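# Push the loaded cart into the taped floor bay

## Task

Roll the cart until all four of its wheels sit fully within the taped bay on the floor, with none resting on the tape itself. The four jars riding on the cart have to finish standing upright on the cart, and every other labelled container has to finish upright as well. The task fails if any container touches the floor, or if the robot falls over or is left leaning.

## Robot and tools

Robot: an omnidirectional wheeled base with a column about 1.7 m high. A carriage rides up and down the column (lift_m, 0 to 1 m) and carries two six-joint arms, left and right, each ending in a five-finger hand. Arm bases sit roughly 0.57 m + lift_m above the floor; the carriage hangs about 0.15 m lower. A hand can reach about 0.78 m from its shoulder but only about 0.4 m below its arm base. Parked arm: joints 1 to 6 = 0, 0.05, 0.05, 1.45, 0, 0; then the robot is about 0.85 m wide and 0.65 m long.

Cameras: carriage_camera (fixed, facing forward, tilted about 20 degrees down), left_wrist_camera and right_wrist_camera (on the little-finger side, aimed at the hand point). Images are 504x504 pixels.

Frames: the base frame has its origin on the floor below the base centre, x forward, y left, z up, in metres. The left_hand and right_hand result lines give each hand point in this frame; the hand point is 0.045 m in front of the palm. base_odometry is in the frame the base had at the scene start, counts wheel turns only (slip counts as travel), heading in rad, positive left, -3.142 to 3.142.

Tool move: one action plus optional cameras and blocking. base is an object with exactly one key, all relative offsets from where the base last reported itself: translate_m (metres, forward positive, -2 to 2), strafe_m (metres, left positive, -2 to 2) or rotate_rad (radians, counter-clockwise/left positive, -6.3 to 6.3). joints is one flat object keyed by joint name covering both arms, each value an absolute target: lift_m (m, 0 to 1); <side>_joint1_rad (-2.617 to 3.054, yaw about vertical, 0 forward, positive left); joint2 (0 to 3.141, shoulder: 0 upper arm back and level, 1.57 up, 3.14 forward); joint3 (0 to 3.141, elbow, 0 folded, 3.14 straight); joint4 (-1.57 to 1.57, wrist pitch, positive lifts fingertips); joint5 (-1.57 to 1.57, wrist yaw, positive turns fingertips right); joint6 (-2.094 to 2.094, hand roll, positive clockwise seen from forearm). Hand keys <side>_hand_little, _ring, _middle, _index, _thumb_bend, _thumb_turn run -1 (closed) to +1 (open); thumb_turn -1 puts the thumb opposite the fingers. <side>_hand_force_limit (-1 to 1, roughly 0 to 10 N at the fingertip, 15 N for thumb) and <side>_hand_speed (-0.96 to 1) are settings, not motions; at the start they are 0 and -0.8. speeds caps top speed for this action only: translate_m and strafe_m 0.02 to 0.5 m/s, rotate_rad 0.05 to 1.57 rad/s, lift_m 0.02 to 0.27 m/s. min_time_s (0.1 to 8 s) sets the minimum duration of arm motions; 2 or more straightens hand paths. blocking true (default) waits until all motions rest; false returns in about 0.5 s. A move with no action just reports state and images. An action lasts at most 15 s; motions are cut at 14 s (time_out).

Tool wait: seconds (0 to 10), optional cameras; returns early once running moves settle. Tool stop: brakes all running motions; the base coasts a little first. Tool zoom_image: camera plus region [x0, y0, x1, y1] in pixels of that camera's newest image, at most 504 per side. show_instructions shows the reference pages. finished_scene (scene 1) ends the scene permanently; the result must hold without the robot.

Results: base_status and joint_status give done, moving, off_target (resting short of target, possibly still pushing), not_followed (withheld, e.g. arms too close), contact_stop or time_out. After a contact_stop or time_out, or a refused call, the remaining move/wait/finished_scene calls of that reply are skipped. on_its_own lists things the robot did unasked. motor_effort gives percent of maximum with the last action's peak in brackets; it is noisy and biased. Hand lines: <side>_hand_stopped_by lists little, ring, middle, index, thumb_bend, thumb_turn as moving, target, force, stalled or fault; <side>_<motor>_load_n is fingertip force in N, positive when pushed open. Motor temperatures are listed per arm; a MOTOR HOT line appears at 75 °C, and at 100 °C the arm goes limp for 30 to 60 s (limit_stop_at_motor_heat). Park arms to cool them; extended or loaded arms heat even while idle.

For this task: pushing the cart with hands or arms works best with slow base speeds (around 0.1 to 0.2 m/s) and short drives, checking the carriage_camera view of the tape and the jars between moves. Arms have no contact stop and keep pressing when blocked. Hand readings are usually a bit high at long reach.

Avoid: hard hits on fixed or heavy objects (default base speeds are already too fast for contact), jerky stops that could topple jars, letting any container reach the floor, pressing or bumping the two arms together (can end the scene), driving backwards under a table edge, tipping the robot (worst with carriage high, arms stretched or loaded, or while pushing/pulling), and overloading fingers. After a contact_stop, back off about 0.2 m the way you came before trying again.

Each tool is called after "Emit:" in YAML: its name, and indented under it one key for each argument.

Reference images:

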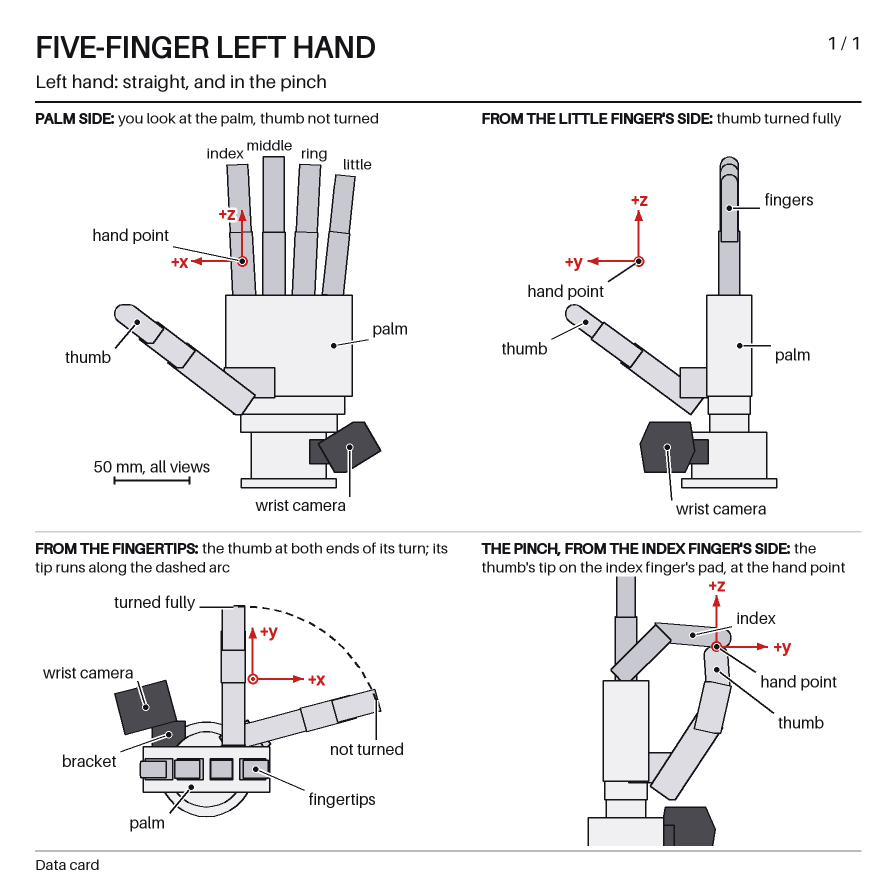

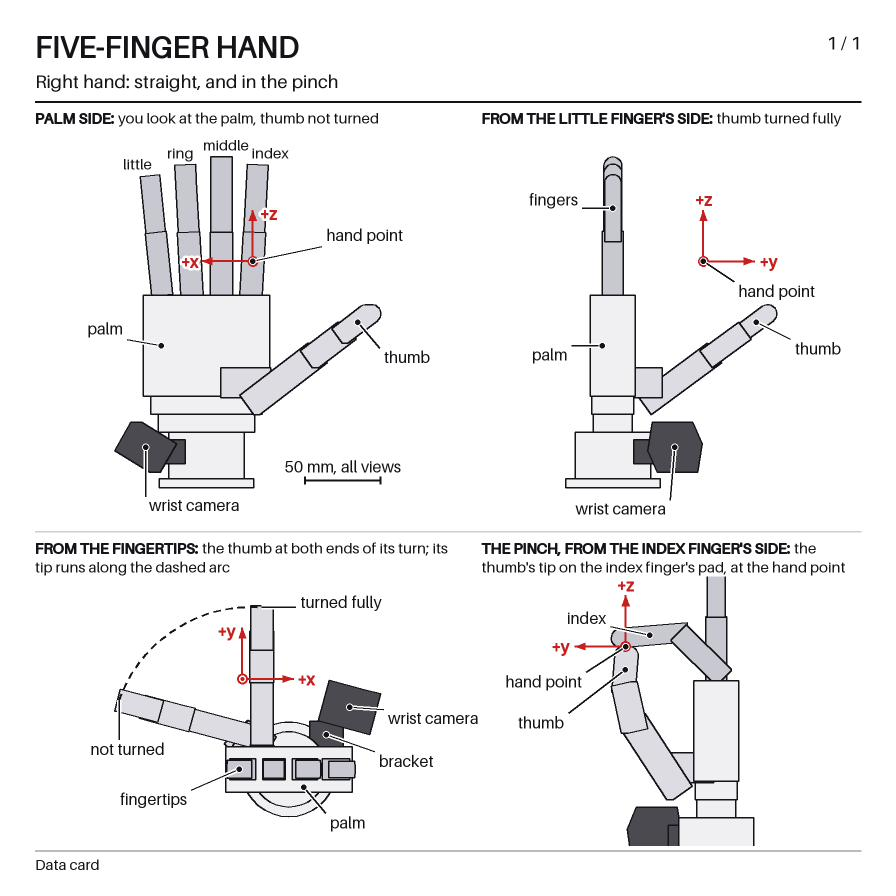

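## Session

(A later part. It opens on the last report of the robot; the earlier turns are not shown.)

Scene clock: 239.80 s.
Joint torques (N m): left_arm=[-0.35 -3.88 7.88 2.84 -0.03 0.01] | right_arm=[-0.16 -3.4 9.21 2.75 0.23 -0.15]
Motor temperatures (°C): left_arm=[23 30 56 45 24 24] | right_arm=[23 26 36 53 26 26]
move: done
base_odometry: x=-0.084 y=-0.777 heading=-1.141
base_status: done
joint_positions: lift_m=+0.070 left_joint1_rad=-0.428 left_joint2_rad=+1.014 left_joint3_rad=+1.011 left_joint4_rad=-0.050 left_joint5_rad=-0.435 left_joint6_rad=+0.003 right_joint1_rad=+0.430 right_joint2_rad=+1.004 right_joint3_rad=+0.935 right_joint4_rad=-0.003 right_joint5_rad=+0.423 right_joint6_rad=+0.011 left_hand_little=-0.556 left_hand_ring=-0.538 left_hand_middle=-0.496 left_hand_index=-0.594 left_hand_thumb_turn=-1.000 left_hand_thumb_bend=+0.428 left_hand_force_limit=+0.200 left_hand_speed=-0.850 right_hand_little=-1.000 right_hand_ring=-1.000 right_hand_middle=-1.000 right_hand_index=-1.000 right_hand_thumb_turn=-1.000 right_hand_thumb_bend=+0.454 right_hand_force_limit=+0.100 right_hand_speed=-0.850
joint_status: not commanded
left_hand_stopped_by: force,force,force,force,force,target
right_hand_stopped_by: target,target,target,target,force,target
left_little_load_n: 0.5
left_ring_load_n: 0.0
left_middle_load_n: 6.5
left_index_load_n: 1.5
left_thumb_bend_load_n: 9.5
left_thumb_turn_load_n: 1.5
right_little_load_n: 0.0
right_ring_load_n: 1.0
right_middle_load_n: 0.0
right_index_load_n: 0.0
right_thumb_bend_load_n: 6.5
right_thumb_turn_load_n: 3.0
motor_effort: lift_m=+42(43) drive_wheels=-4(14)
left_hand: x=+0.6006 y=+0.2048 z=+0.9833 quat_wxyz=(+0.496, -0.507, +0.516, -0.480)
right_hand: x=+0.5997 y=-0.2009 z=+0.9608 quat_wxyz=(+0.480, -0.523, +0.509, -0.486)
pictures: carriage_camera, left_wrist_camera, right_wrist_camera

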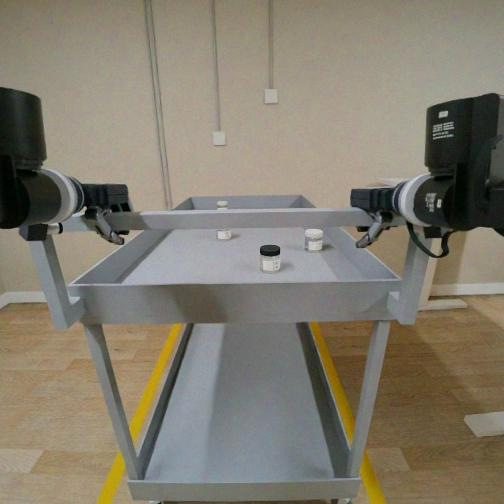

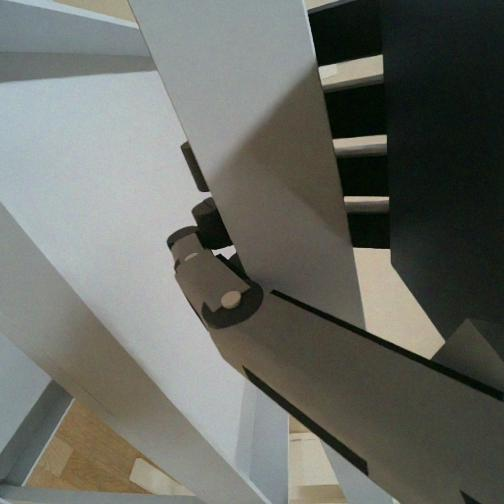

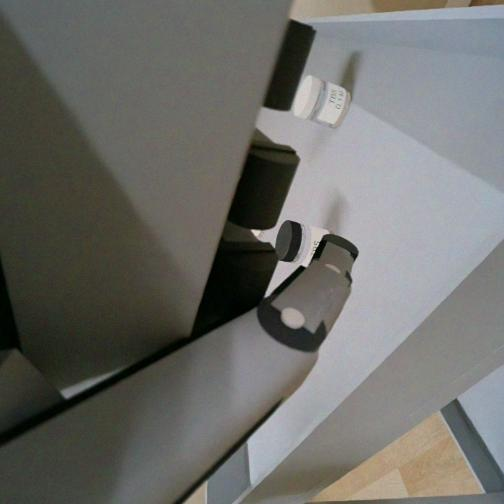

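Emit:
move:
  joints: {"right_hand_little": 1, "right_hand_ring": 1, "right_hand_middle": 1, "right_hand_index": 1, "right_hand_thumb_bend": 1, "right_hand_speed": -0.6, "left_hand_little": 1, "left_hand_ring": 1, "left_hand_middle": 1, "left_hand_index": 1, "left_hand_thumb_bend": 1, "left_hand_speed": -0.6}

Emit:
move:
  joints: {"lift_m": 0.16}
  speeds: {"lift_m": 0.05}
  cameras: ["all"]

Scene clock: 242.33 s.
Joint torques (N m): left_arm=[-0.38 -3.88 7.92 2.47 -0.02 -0.01] | right_arm=[-0.17 -3.38 9.18 2.51 0.22 -0.14]
Motor temperatures (°C): left_arm=[23 30 56 45 24 24] | right_arm=[23 26 36 53 26 26]
move: done
base_odometry: x=-0.084 y=-0.777 heading=-1.141
base_status: not commanded
joint_positions: lift_m=+0.070 left_joint1_rad=-0.428 left_joint2_rad=+1.014 left_joint3_rad=+1.011 left_joint4_rad=-0.019 left_joint5_rad=-0.435 left_joint6_rad=+0.003 right_joint1_rad=+0.430 right_joint2_rad=+1.004 right_joint3_rad=+0.935 right_joint4_rad=+0.025 right_joint5_rad=+0.423 right_joint6_rad=+0.010 left_hand_little=+1.000 left_hand_ring=+1.000 left_hand_middle=+1.000 left_hand_index=+1.000 left_hand_thumb_turn=-1.000 left_hand_thumb_bend=+1.000 left_hand_force_limit=+0.200 left_hand_speed=-0.600 right_hand_little=+1.000 right_hand_ring=+1.000 right_hand_middle=+1.000 right_hand_index=+1.000 right_hand_thumb_turn=-1.000 right_hand_thumb_bend=+1.000 right_hand_force_limit=+0.100 right_hand_speed=-0.600
joint_status: all done
left_hand_stopped_by: target,target,target,target,target,target
right_hand_stopped_by: target,target,target,target,target,target
left_little_load_n: 0.0
left_ring_load_n: 0.0
left_middle_load_n: 0.0
left_index_load_n: -0.5
left_thumb_bend_load_n: 0.0
left_thumb_turn_load_n: 0.0
right_little_load_n: 0.0
right_ring_load_n: 0.0
right_middle_load_n: 0.0
right_index_load_n: 0.0
right_thumb_bend_load_n: 0.0
right_thumb_turn_load_n: 0.5
motor_effort: lift_m=+40(46) drive_wheels=-4(4)
left_hand: x=+0.6025 y=+0.2039 z=+0.9913 quat_wxyz=(+0.500, -0.504, +0.506, -0.491)
right_hand: x=+0.6016 y=-0.2001 z=+0.9681 quat_wxyz=(+0.490, -0.513, +0.506, -0.490)
pictures: none

Scene clock: 244.50 s.
Joint torques (N m): left_arm=[-0.38 -3.7 7.91 2.42 -0.02 0] | right_arm=[-0.4 -3.38 9.88 3.32 0.25 -0.15]
Motor temperatures (°C): left_arm=[23 30 56 45 24 24] | right_arm=[23 26 36 53 26 26]
move: done
base_odometry: x=-0.084 y=-0.777 heading=-1.141
base_status: not commanded
joint_positions: lift_m=+0.160 left_joint1_rad=-0.428 left_joint2_rad=+1.012 left_joint3_rad=+1.011 left_joint4_rad=-0.014 left_joint5_rad=-0.435 left_joint6_rad=+0.003 right_joint1_rad=+0.430 right_joint2_rad=+1.005 right_joint3_rad=+0.929 right_joint4_rad=-0.056 right_joint5_rad=+0.423 right_joint6_rad=+0.010 left_hand_little=+1.000 left_hand_ring=+1.000 left_hand_middle=+1.000 left_hand_index=+1.000 left_hand_thumb_turn=-1.000 left_hand_thumb_bend=+1.000 left_hand_force_limit=+0.200 left_hand_speed=-0.600 right_hand_little=+1.000 right_hand_ring=+1.000 right_hand_middle=+1.000 right_hand_index=+1.000 right_hand_thumb_turn=-1.000 right_hand_thumb_bend=+1.000 right_hand_force_limit=+0.100 right_hand_speed=-0.600
joint_status: all done
left_hand_stopped_by: target,target,target,target,target,target
right_hand_stopped_by: target,target,target,target,target,target
left_little_load_n: 0.0
left_ring_load_n: 0.0
left_middle_load_n: 0.0
left_index_load_n: 0.0
left_thumb_bend_load_n: 0.5
left_thumb_turn_load_n: 0.0
right_little_load_n: 0.0
right_ring_load_n: 0.0
right_middle_load_n: -0.5
right_index_load_n: 0.0
right_thumb_bend_load_n: 0.5
right_thumb_turn_load_n: 1.5
motor_effort: lift_m=+42(57) drive_wheels=+5(5)
left_hand: x=+0.6024 y=+0.2040 z=+1.0829 quat_wxyz=(+0.501, -0.503, +0.504, -0.493)
right_hand: x=+0.5954 y=-0.2030 z=+1.0331 quat_wxyz=(+0.459, -0.542, +0.516, -0.479)
pictures: carriage_camera, left_wrist_camera, right_wrist_camera

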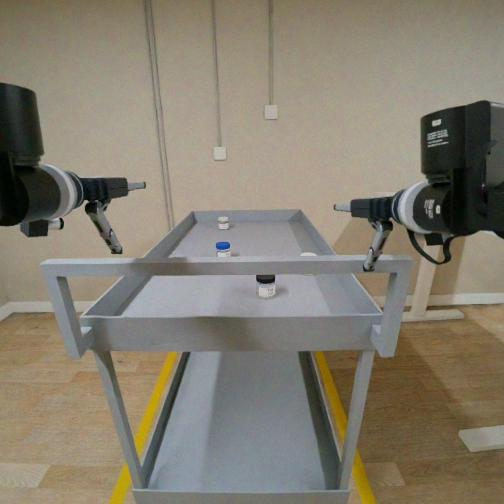

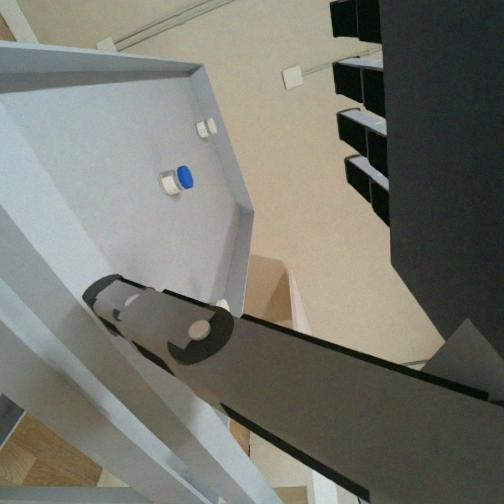

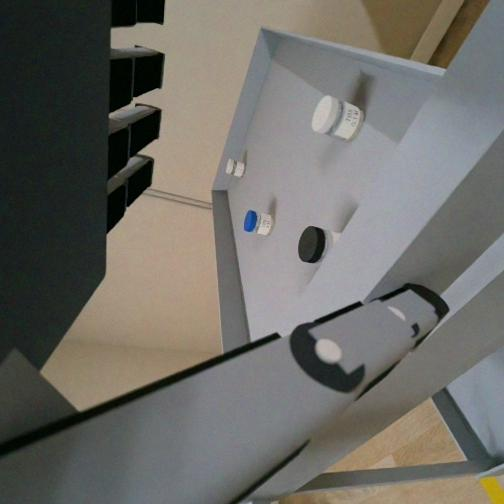

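Emit:
move:
  joints: {"lift_m": 0.12}
  speeds: {"lift_m": 0.05}

Emit:
move:
  base: {"translate_m": -0.02}
  speeds: {"translate_m": 0.04}
  cameras: ["all"]

Emit:
zoom_image:
  camera: "carriage_camera"
  region: [250, 150, 450, 350]

Scene clock: 245.93 s.
Joint torques (N m): left_arm=[-0.35 -3.79 7.86 2.35 -0.02 0] | right_arm=[-0.25 -1.89 9.83 2 0.25 -0.14]
Motor temperatures (°C): left_arm=[23 30 56 45 24 24] | right_arm=[23 26 36 53 26 26]
move: done
base_odometry: x=-0.084 y=-0.777 heading=-1.141
base_status: not commanded
joint_positions: lift_m=+0.120 left_joint1_rad=-0.428 left_joint2_rad=+1.012 left_joint3_rad=+1.011 left_joint4_rad=-0.011 left_joint5_rad=-0.435 left_joint6_rad=+0.003 right_joint1_rad=+0.432 right_joint2_rad=+0.991 right_joint3_rad=+0.929 right_joint4_rad=+0.074 right_joint5_rad=+0.419 right_joint6_rad=+0.010 left_hand_little=+1.000 left_hand_ring=+1.000 left_hand_middle=+1.000 left_hand_index=+1.000 left_hand_thumb_turn=-1.000 left_hand_thumb_bend=+1.000 left_hand_force_limit=+0.200 left_hand_speed=-0.600 right_hand_little=+1.000 right_hand_ring=+1.000 right_hand_middle=+1.000 right_hand_index=+1.000 right_hand_thumb_turn=-1.000 right_hand_thumb_bend=+1.000 right_hand_force_limit=+0.100 right_hand_speed=-0.600
joint_status: all done
left_hand_stopped_by: target,target,target,target,target,target
right_hand_stopped_by: target,target,target,target,target,target
left_little_load_n: 0.0
left_ring_load_n: 0.0
left_middle_load_n: 0.0
left_index_load_n: 0.0
left_thumb_bend_load_n: 0.0
left_thumb_turn_load_n: 0.0
right_little_load_n: 0.0
right_ring_load_n: 0.0
right_middle_load_n: -0.5
right_index_load_n: 0.0
right_thumb_bend_load_n: 0.0
right_thumb_turn_load_n: 0.5
motor_effort: lift_m=+38(44) drive_wheels=+5(6)
left_hand: x=+0.6026 y=+0.2039 z=+1.0440 quat_wxyz=(+0.501, -0.503, +0.503, -0.494)
right_hand: x=+0.6016 y=-0.1985 z=+1.0322 quat_wxyz=(+0.509, -0.497, +0.498, -0.496)
pictures: none

Scene clock: 246.90 s.
Joint torques (N m): left_arm=[-0.38 -3.6 7.91 2.36 -0.01 0] | right_arm=[-0.32 -2.32 9.83 2.07 0.17 -0.14]
Motor temperatures (°C): left_arm=[23 30 56 45 24 24] | right_arm=[23 26 36 53 26 26]
move: done
base_odometry: x=-0.092 y=-0.759 heading=-1.142
base_status: done
joint_positions: lift_m=+0.120 left_joint1_rad=-0.428 left_joint2_rad=+1.011 left_joint3_rad=+1.011 left_joint4_rad=-0.010 left_joint5_rad=-0.435 left_joint6_rad=+0.003 right_joint1_rad=+0.432 right_joint2_rad=+0.995 right_joint3_rad=+0.929 right_joint4_rad=+0.066 right_joint5_rad=+0.425 right_joint6_rad=+0.010 left_hand_little=+1.000 left_hand_ring=+1.000 left_hand_middle=+1.000 left_hand_index=+1.000 left_hand_thumb_turn=-1.000 left_hand_thumb_bend=+1.000 left_hand_force_limit=+0.200 left_hand_speed=-0.600 right_hand_little=+1.000 right_hand_ring=+1.000 right_hand_middle=+1.000 right_hand_index=+1.000 right_hand_thumb_turn=-1.000 right_hand_thumb_bend=+1.000 right_hand_force_limit=+0.100 right_hand_speed=-0.600
joint_status: not commanded
left_hand_stopped_by: target,target,target,target,target,target
right_hand_stopped_by: target,target,target,target,target,target
left_little_load_n: 0.0
left_ring_load_n: 0.0
left_middle_load_n: 0.0
left_index_load_n: 0.0
left_thumb_bend_load_n: 0.0
left_thumb_turn_load_n: 0.0
right_little_load_n: 0.0
right_ring_load_n: 0.0
right_middle_load_n: 0.0
right_index_load_n: 0.0
right_thumb_bend_load_n: 0.0
right_thumb_turn_load_n: 0.0
motor_effort: lift_m=+39(44) drive_wheels=-2(9)
left_hand: x=+0.6025 y=+0.2039 z=+1.0446 quat_wxyz=(+0.501, -0.502, +0.502, -0.494)
right_hand: x=+0.6021 y=-0.1995 z=+1.0289 quat_wxyz=(+0.504, -0.499, +0.501, -0.496)
pictures: carriage_camera, left_wrist_camera, right_wrist_camera

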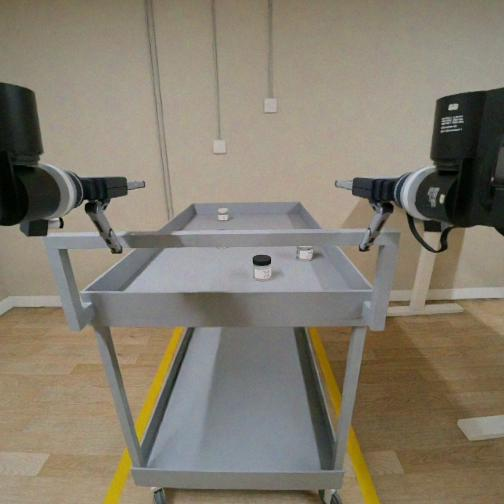

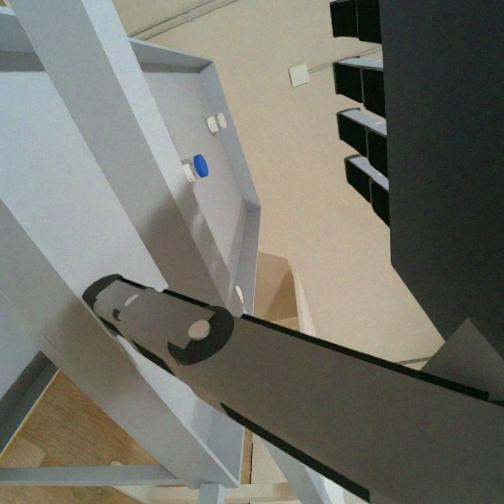

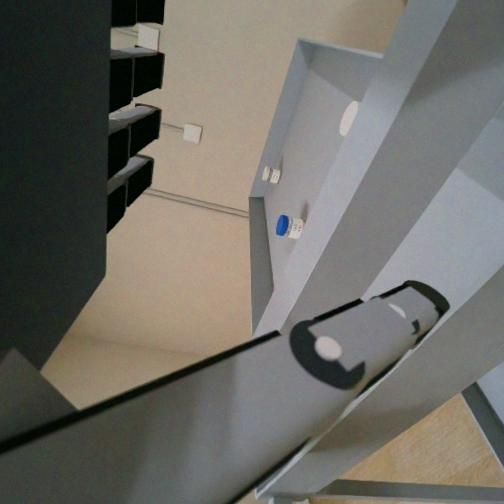

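Scaled by 2.520 from the camera's image (finer frame: 720x720).

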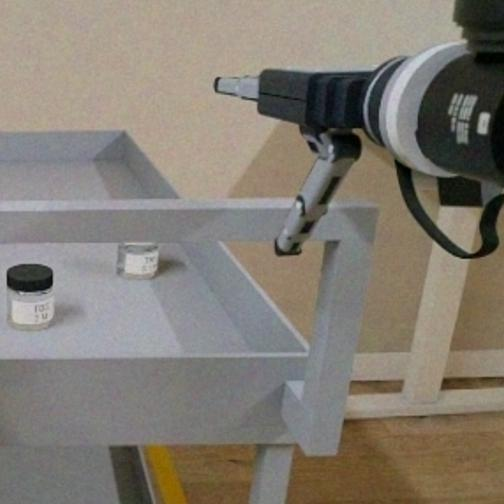

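Emit:
move:
  base: {"translate_m": -0.35}
  joints: {"lift_m": 0.2}
  speeds: {"translate_m": 0.15, "lift_m": 0.05}
  cameras: ["carriage_camera"]

Emit:
zoom_image:
  camera: "carriage_camera"
  region: [100, 200, 400, 500]

Scene clock: 250.27 s.
Joint torques (N m): left_arm=[-0.32 -3.54 7.91 2.36 -0.01 0.01] | right_arm=[-0.34 -2.74 9.83 2.12 0.16 -0.14]
Motor temperatures (°C): left_arm=[23 30 56 44 24 24] | right_arm=[23 26 36 52 26 26]
move: done
base_odometry: x=-0.238 y=-0.441 heading=-1.142
base_status: done
joint_positions: lift_m=+0.200 left_joint1_rad=-0.428 left_joint2_rad=+1.010 left_joint3_rad=+1.011 left_joint4_rad=-0.008 left_joint5_rad=-0.435 left_joint6_rad=+0.003 right_joint1_rad=+0.432 right_joint2_rad=+0.998 right_joint3_rad=+0.929 right_joint4_rad=+0.064 right_joint5_rad=+0.427 right_joint6_rad=+0.010 left_hand_little=+1.000 left_hand_ring=+1.000 left_hand_middle=+1.000 left_hand_index=+1.000 left_hand_thumb_turn=-1.000 left_hand_thumb_bend=+1.000 left_hand_force_limit=+0.200 left_hand_speed=-0.600 right_hand_little=+1.000 right_hand_ring=+1.000 right_hand_middle=+1.000 right_hand_index=+1.000 right_hand_thumb_turn=-1.000 right_hand_thumb_bend=+1.000 right_hand_force_limit=+0.100 right_hand_speed=-0.600
joint_status: all done
left_hand_stopped_by: target,target,target,target,target,target
right_hand_stopped_by: target,target,target,target,target,target
left_little_load_n: 0.0
left_ring_load_n: 0.0
left_middle_load_n: 0.0
left_index_load_n: 0.0
left_thumb_bend_load_n: 0.0
left_thumb_turn_load_n: 0.0
right_little_load_n: 0.0
right_ring_load_n: 0.0
right_middle_load_n: 0.0
right_index_load_n: 0.0
right_thumb_bend_load_n: 0.0
right_thumb_turn_load_n: 0.0
motor_effort: lift_m=+44(55) drive_wheels=+0(11)
left_hand: x=+0.6023 y=+0.2040 z=+1.1254 quat_wxyz=(+0.502, -0.502, +0.501, -0.496)
right_hand: x=+0.6026 y=-0.1996 z=+1.1069 quat_wxyz=(+0.502, -0.501, +0.502, -0.496)

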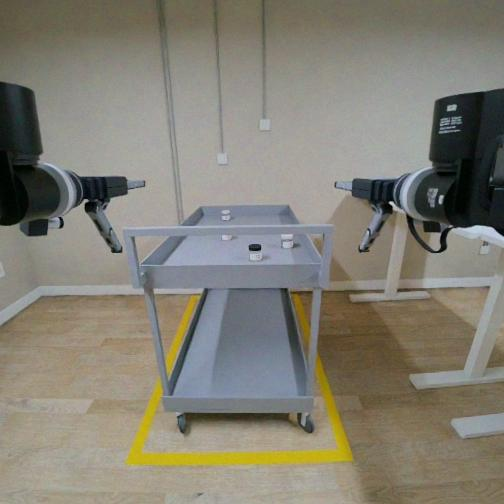

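Scaled by 1.680 from the camera's image (finer frame: 720x720).

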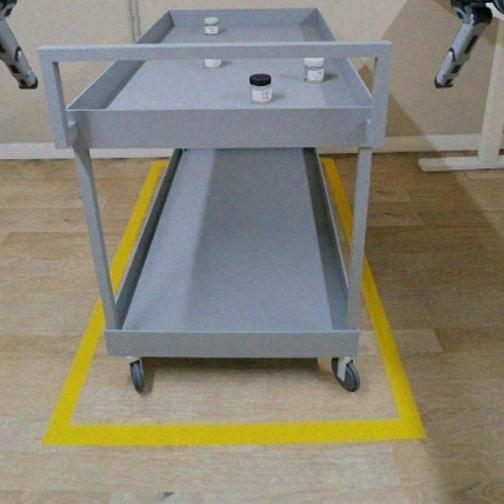

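Emit:
move:
  base: {"strafe_m": 0.6}
  joints: {"left_joint1_rad": 0, "left_joint2_rad": 0.05, "left_joint3_rad": 0.05, "left_joint4_rad": 1.45, "left_joint5_rad": 0, "left_joint6_rad": 0, "right_joint1_rad": 0, "right_joint2_rad": 0.05, "right_joint3_rad": 0.05, "right_joint4_rad": 1.45, "right_joint5_rad": 0, "right_joint6_rad": 0, "lift_m": 0.1}
  speeds: {"strafe_m": 0.3}
  min_time_s: 2.5

Emit:
move:
  base: {"rotate_rad": -0.25}
  speeds: {"rotate_rad": 0.6}
  cameras: ["carriage_camera"]

Emit:
zoom_image:
  camera: "carriage_camera"
  region: [150, 220, 350, 420]

Scene clock: 254.77 s.
Joint torques (N m): left_arm=[0.27 2.71 3.82 0.16 0.23 0] | right_arm=[-0.66 3.45 5.42 0.07 -0.21 -0.14]
Motor temperatures (°C): left_arm=[23 30 55 43 24 24] | right_arm=[23 26 36 51 26 26]
move: done
base_odometry: x=+0.308 y=-0.191 heading=-1.141
base_status: done
joint_positions: lift_m=+0.100 left_joint1_rad=-0.006 left_joint2_rad=+0.058 left_joint3_rad=+0.061 left_joint4_rad=+1.440 left_joint5_rad=-0.018 left_joint6_rad=+0.003 right_joint1_rad=+0.007 right_joint2_rad=+0.059 right_joint3_rad=+0.060 right_joint4_rad=+1.441 right_joint5_rad=+0.013 right_joint6_rad=+0.010 left_hand_little=+1.000 left_hand_ring=+1.000 left_hand_middle=+1.000 left_hand_index=+1.000 left_hand_thumb_turn=-1.000 left_hand_thumb_bend=+1.000 left_hand_force_limit=+0.200 left_hand_speed=-0.600 right_hand_little=+1.000 right_hand_ring=+1.000 right_hand_middle=+1.000 right_hand_index=+1.000 right_hand_thumb_turn=-1.000 right_hand_thumb_bend=+1.000 right_hand_force_limit=+0.100 right_hand_speed=-0.600
joint_status: all done
left_hand_stopped_by: target,target,target,target,target,target
right_hand_stopped_by: target,target,target,target,target,target
left_little_load_n: 0.0
left_ring_load_n: 0.0
left_middle_load_n: 0.0
left_index_load_n: 0.0
left_thumb_bend_load_n: 0.0
left_thumb_turn_load_n: 0.0
right_little_load_n: 0.0
right_ring_load_n: 0.0
right_middle_load_n: 0.0
right_index_load_n: 0.0
right_thumb_bend_load_n: 0.0
right_thumb_turn_load_n: 0.0
motor_effort: lift_m=+42(46) drive_wheels=-1(11)
left_hand: x=+0.3228 y=+0.2877 z=+1.1385 quat_wxyz=(+0.705, -0.051, +0.039, -0.706)
right_hand: x=+0.3227 y=-0.2860 z=+1.1382 quat_wxyz=(+0.711, -0.041, +0.050, -0.700)
pictures: none

Scene clock: 256.17 s.
Joint torques (N m): left_arm=[0.25 2.76 3.81 0.1 0.2 -0.01] | right_arm=[-0.66 3.4 5.46 0 -0.2 -0.14]
Motor temperatures (°C): left_arm=[23 30 55 43 24 24] | right_arm=[23 26 35 51 26 26]
move: done
base_odometry: x=+0.308 y=-0.191 heading=-1.391
base_status: done
joint_positions: lift_m=+0.100 left_joint1_rad=-0.006 left_joint2_rad=+0.058 left_joint3_rad=+0.061 left_joint4_rad=+1.444 left_joint5_rad=-0.014 left_joint6_rad=+0.003 right_joint1_rad=+0.007 right_joint2_rad=+0.059 right_joint3_rad=+0.060 right_joint4_rad=+1.446 right_joint5_rad=+0.013 right_joint6_rad=+0.010 left_hand_little=+1.000 left_hand_ring=+1.000 left_hand_middle=+1.000 left_hand_index=+1.000 left_hand_thumb_turn=-1.000 left_hand_thumb_bend=+1.000 left_hand_force_limit=+0.200 left_hand_speed=-0.600 right_hand_little=+1.000 right_hand_ring=+1.000 right_hand_middle=+1.000 right_hand_index=+1.000 right_hand_thumb_turn=-1.000 right_hand_thumb_bend=+1.000 right_hand_force_limit=+0.100 right_hand_speed=-0.600
joint_status: not commanded
left_hand_stopped_by: target,target,target,target,target,target
right_hand_stopped_by: target,target,target,target,target,target
left_little_load_n: -0.5
left_ring_load_n: 0.0
left_middle_load_n: 0.0
left_index_load_n: 0.0
left_thumb_bend_load_n: 0.0
left_thumb_turn_load_n: 0.0
right_little_load_n: -0.5
right_ring_load_n: 0.0
right_middle_load_n: 0.0
right_index_load_n: 0.0
right_thumb_bend_load_n: 0.0
right_thumb_turn_load_n: 0.0
motor_effort: lift_m=+39(46) drive_wheels=+7(11)
left_hand: x=+0.3216 y=+0.2871 z=+1.1388 quat_wxyz=(+0.705, -0.048, +0.039, -0.707)
right_hand: x=+0.3216 y=-0.2859 z=+1.1384 quat_wxyz=(+0.711, -0.039, +0.048, -0.700)

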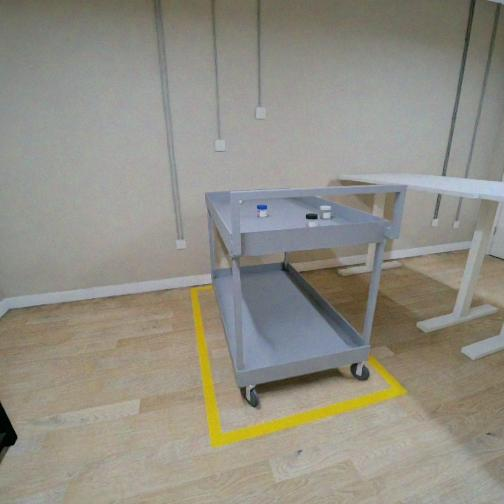

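Scaled by 2.520 from the camera's image (finer frame: 720x720).

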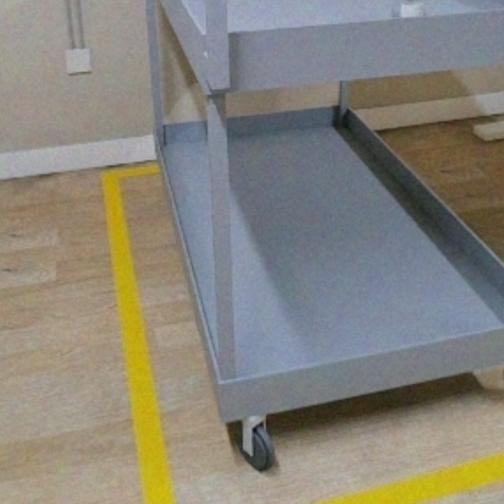

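Emit:
move:
  base: {"translate_m": 0.25}
  joints: {"lift_m": 0.0}
  speeds: {"translate_m": 0.25}

Emit:
move:
  base: {"strafe_m": 0.28}
  speeds: {"strafe_m": 0.2}
  cameras: ["carriage_camera"]

Emit:
zoom_image:
  camera: "carriage_camera"
  region: [120, 200, 320, 400]

Scene clock: 259.23 s.
Joint torques (N m): left_arm=[0.25 3.18 4.23 0.11 0.2 -0.01] | right_arm=[-0.65 3.96 5.86 -0.05 -0.2 -0.14]
move: done
base_odometry: x=+0.352 y=-0.437 heading=-1.392
base_status: done
joint_positions: lift_m=+0.000 left_joint1_rad=-0.006 left_joint2_rad=+0.053 left_joint3_rad=+0.056 left_joint4_rad=+1.445 left_joint5_rad=-0.014 left_joint6_rad=+0.003 right_joint1_rad=+0.007 right_joint2_rad=+0.054 right_joint3_rad=+0.055 right_joint4_rad=+1.446 right_joint5_rad=+0.013 right_joint6_rad=+0.010 left_hand_little=+1.000 left_hand_ring=+1.000 left_hand_middle=+1.000 left_hand_index=+1.000 left_hand_thumb_turn=-1.000 left_hand_thumb_bend=+1.000 left_hand_force_limit=+0.200 left_hand_speed=-0.600 right_hand_little=+1.000 right_hand_ring=+1.000 right_hand_middle=+1.000 right_hand_index=+1.000 right_hand_thumb_turn=-1.000 right_hand_thumb_bend=+1.000 right_hand_force_limit=+0.100 right_hand_speed=-0.600
joint_status: all done
left_hand_stopped_by: target,target,target,target,target,target
right_hand_stopped_by: target,target,target,target,target,target
left_little_load_n: 0.0
left_ring_load_n: 0.0
left_middle_load_n: 0.0
left_index_load_n: 0.0
left_thumb_bend_load_n: 0.0
left_thumb_turn_load_n: 0.0
right_little_load_n: 0.0
right_ring_load_n: 0.0
right_middle_load_n: 0.0
right_index_load_n: 0.0
right_thumb_bend_load_n: 0.0
right_thumb_turn_load_n: 0.0
motor_effort: lift_m=+39(46) drive_wheels=-5(18)
left_hand: x=+0.3216 y=+0.2871 z=+1.0375 quat_wxyz=(+0.705, -0.048, +0.039, -0.707)
right_hand: x=+0.3213 y=-0.2859 z=+1.0373 quat_wxyz=(+0.711, -0.039, +0.048, -0.700)
pictures: none

Scene clock: 261.73 s.
Joint torques (N m): left_arm=[0.1 3.17 4.22 0.1 0.19 -0.01] | right_arm=[-0.58 3.89 5.97 -0.02 -0.22 -0.14]
move: done
base_odometry: x=+0.628 y=-0.387 heading=-1.392
base_status: done
joint_positions: lift_m=+0.000 left_joint1_rad=-0.004 left_joint2_rad=+0.053 left_joint3_rad=+0.056 left_joint4_rad=+1.445 left_joint5_rad=-0.013 left_joint6_rad=+0.003 right_joint1_rad=+0.006 right_joint2_rad=+0.054 right_joint3_rad=+0.055 right_joint4_rad=+1.446 right_joint5_rad=+0.012 right_joint6_rad=+0.010 left_hand_little=+1.000 left_hand_ring=+1.000 left_hand_middle=+1.000 left_hand_index=+1.000 left_hand_thumb_turn=-1.000 left_hand_thumb_bend=+1.000 left_hand_force_limit=+0.200 left_hand_speed=-0.600 right_hand_little=+1.000 right_hand_ring=+1.000 right_hand_middle=+1.000 right_hand_index=+1.000 right_hand_thumb_turn=-1.000 right_hand_thumb_bend=+1.000 right_hand_force_limit=+0.100 right_hand_speed=-0.600
joint_status: not commanded
left_hand_stopped_by: target,target,target,target,target,target
right_hand_stopped_by: target,target,target,target,target,target
left_little_load_n: 0.0
left_ring_load_n: 0.0
left_middle_load_n: 0.0
left_index_load_n: 0.0
left_thumb_bend_load_n: 0.0
left_thumb_turn_load_n: 0.0
right_little_load_n: 0.5
right_ring_load_n: 0.0
right_middle_load_n: 0.0
right_index_load_n: 0.0
right_thumb_bend_load_n: 0.0
right_thumb_turn_load_n: 0.0
motor_effort: lift_m=+39(45) drive_wheels=-1(11)
left_hand: x=+0.3216 y=+0.2871 z=+1.0374 quat_wxyz=(+0.705, -0.048, +0.039, -0.706)
right_hand: x=+0.3214 y=-0.2859 z=+1.0373 quat_wxyz=(+0.711, -0.039, +0.048, -0.700)

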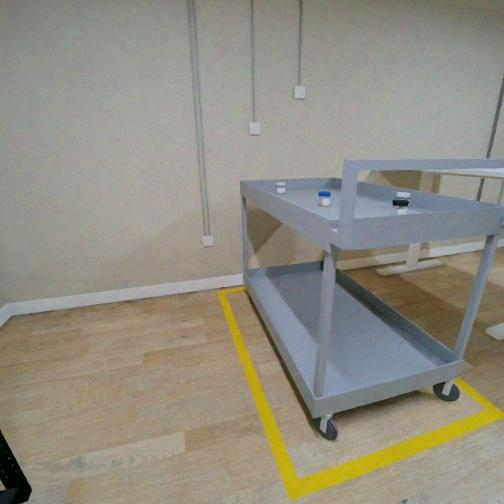

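Scaled by 2.520 from the camera's image (finer frame: 720x720).

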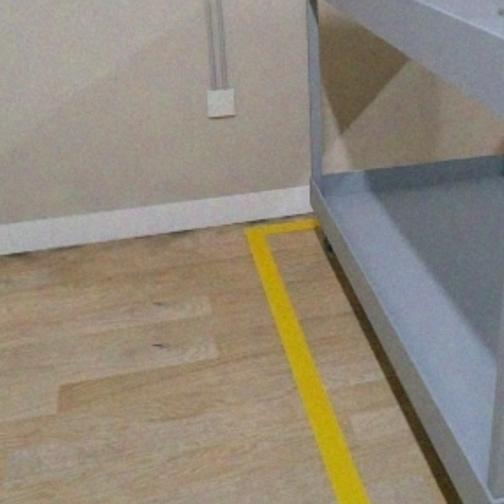

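Emit:
zoom_image:
  camera: "carriage_camera"
  region: [210, 260, 290, 340]

Scaled by 6.300 from the camera's image (finer frame: 720x720).

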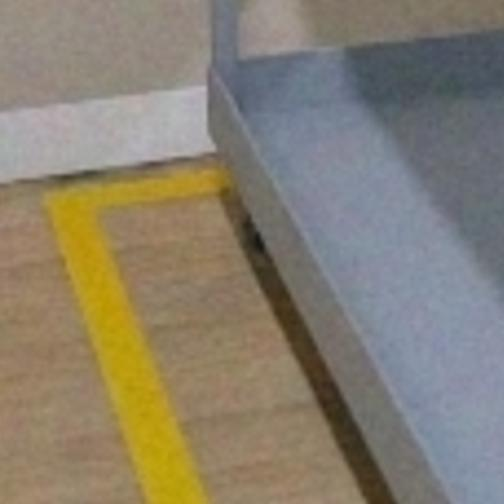

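Emit:
finished_scene:

The scene is finished: the task was done.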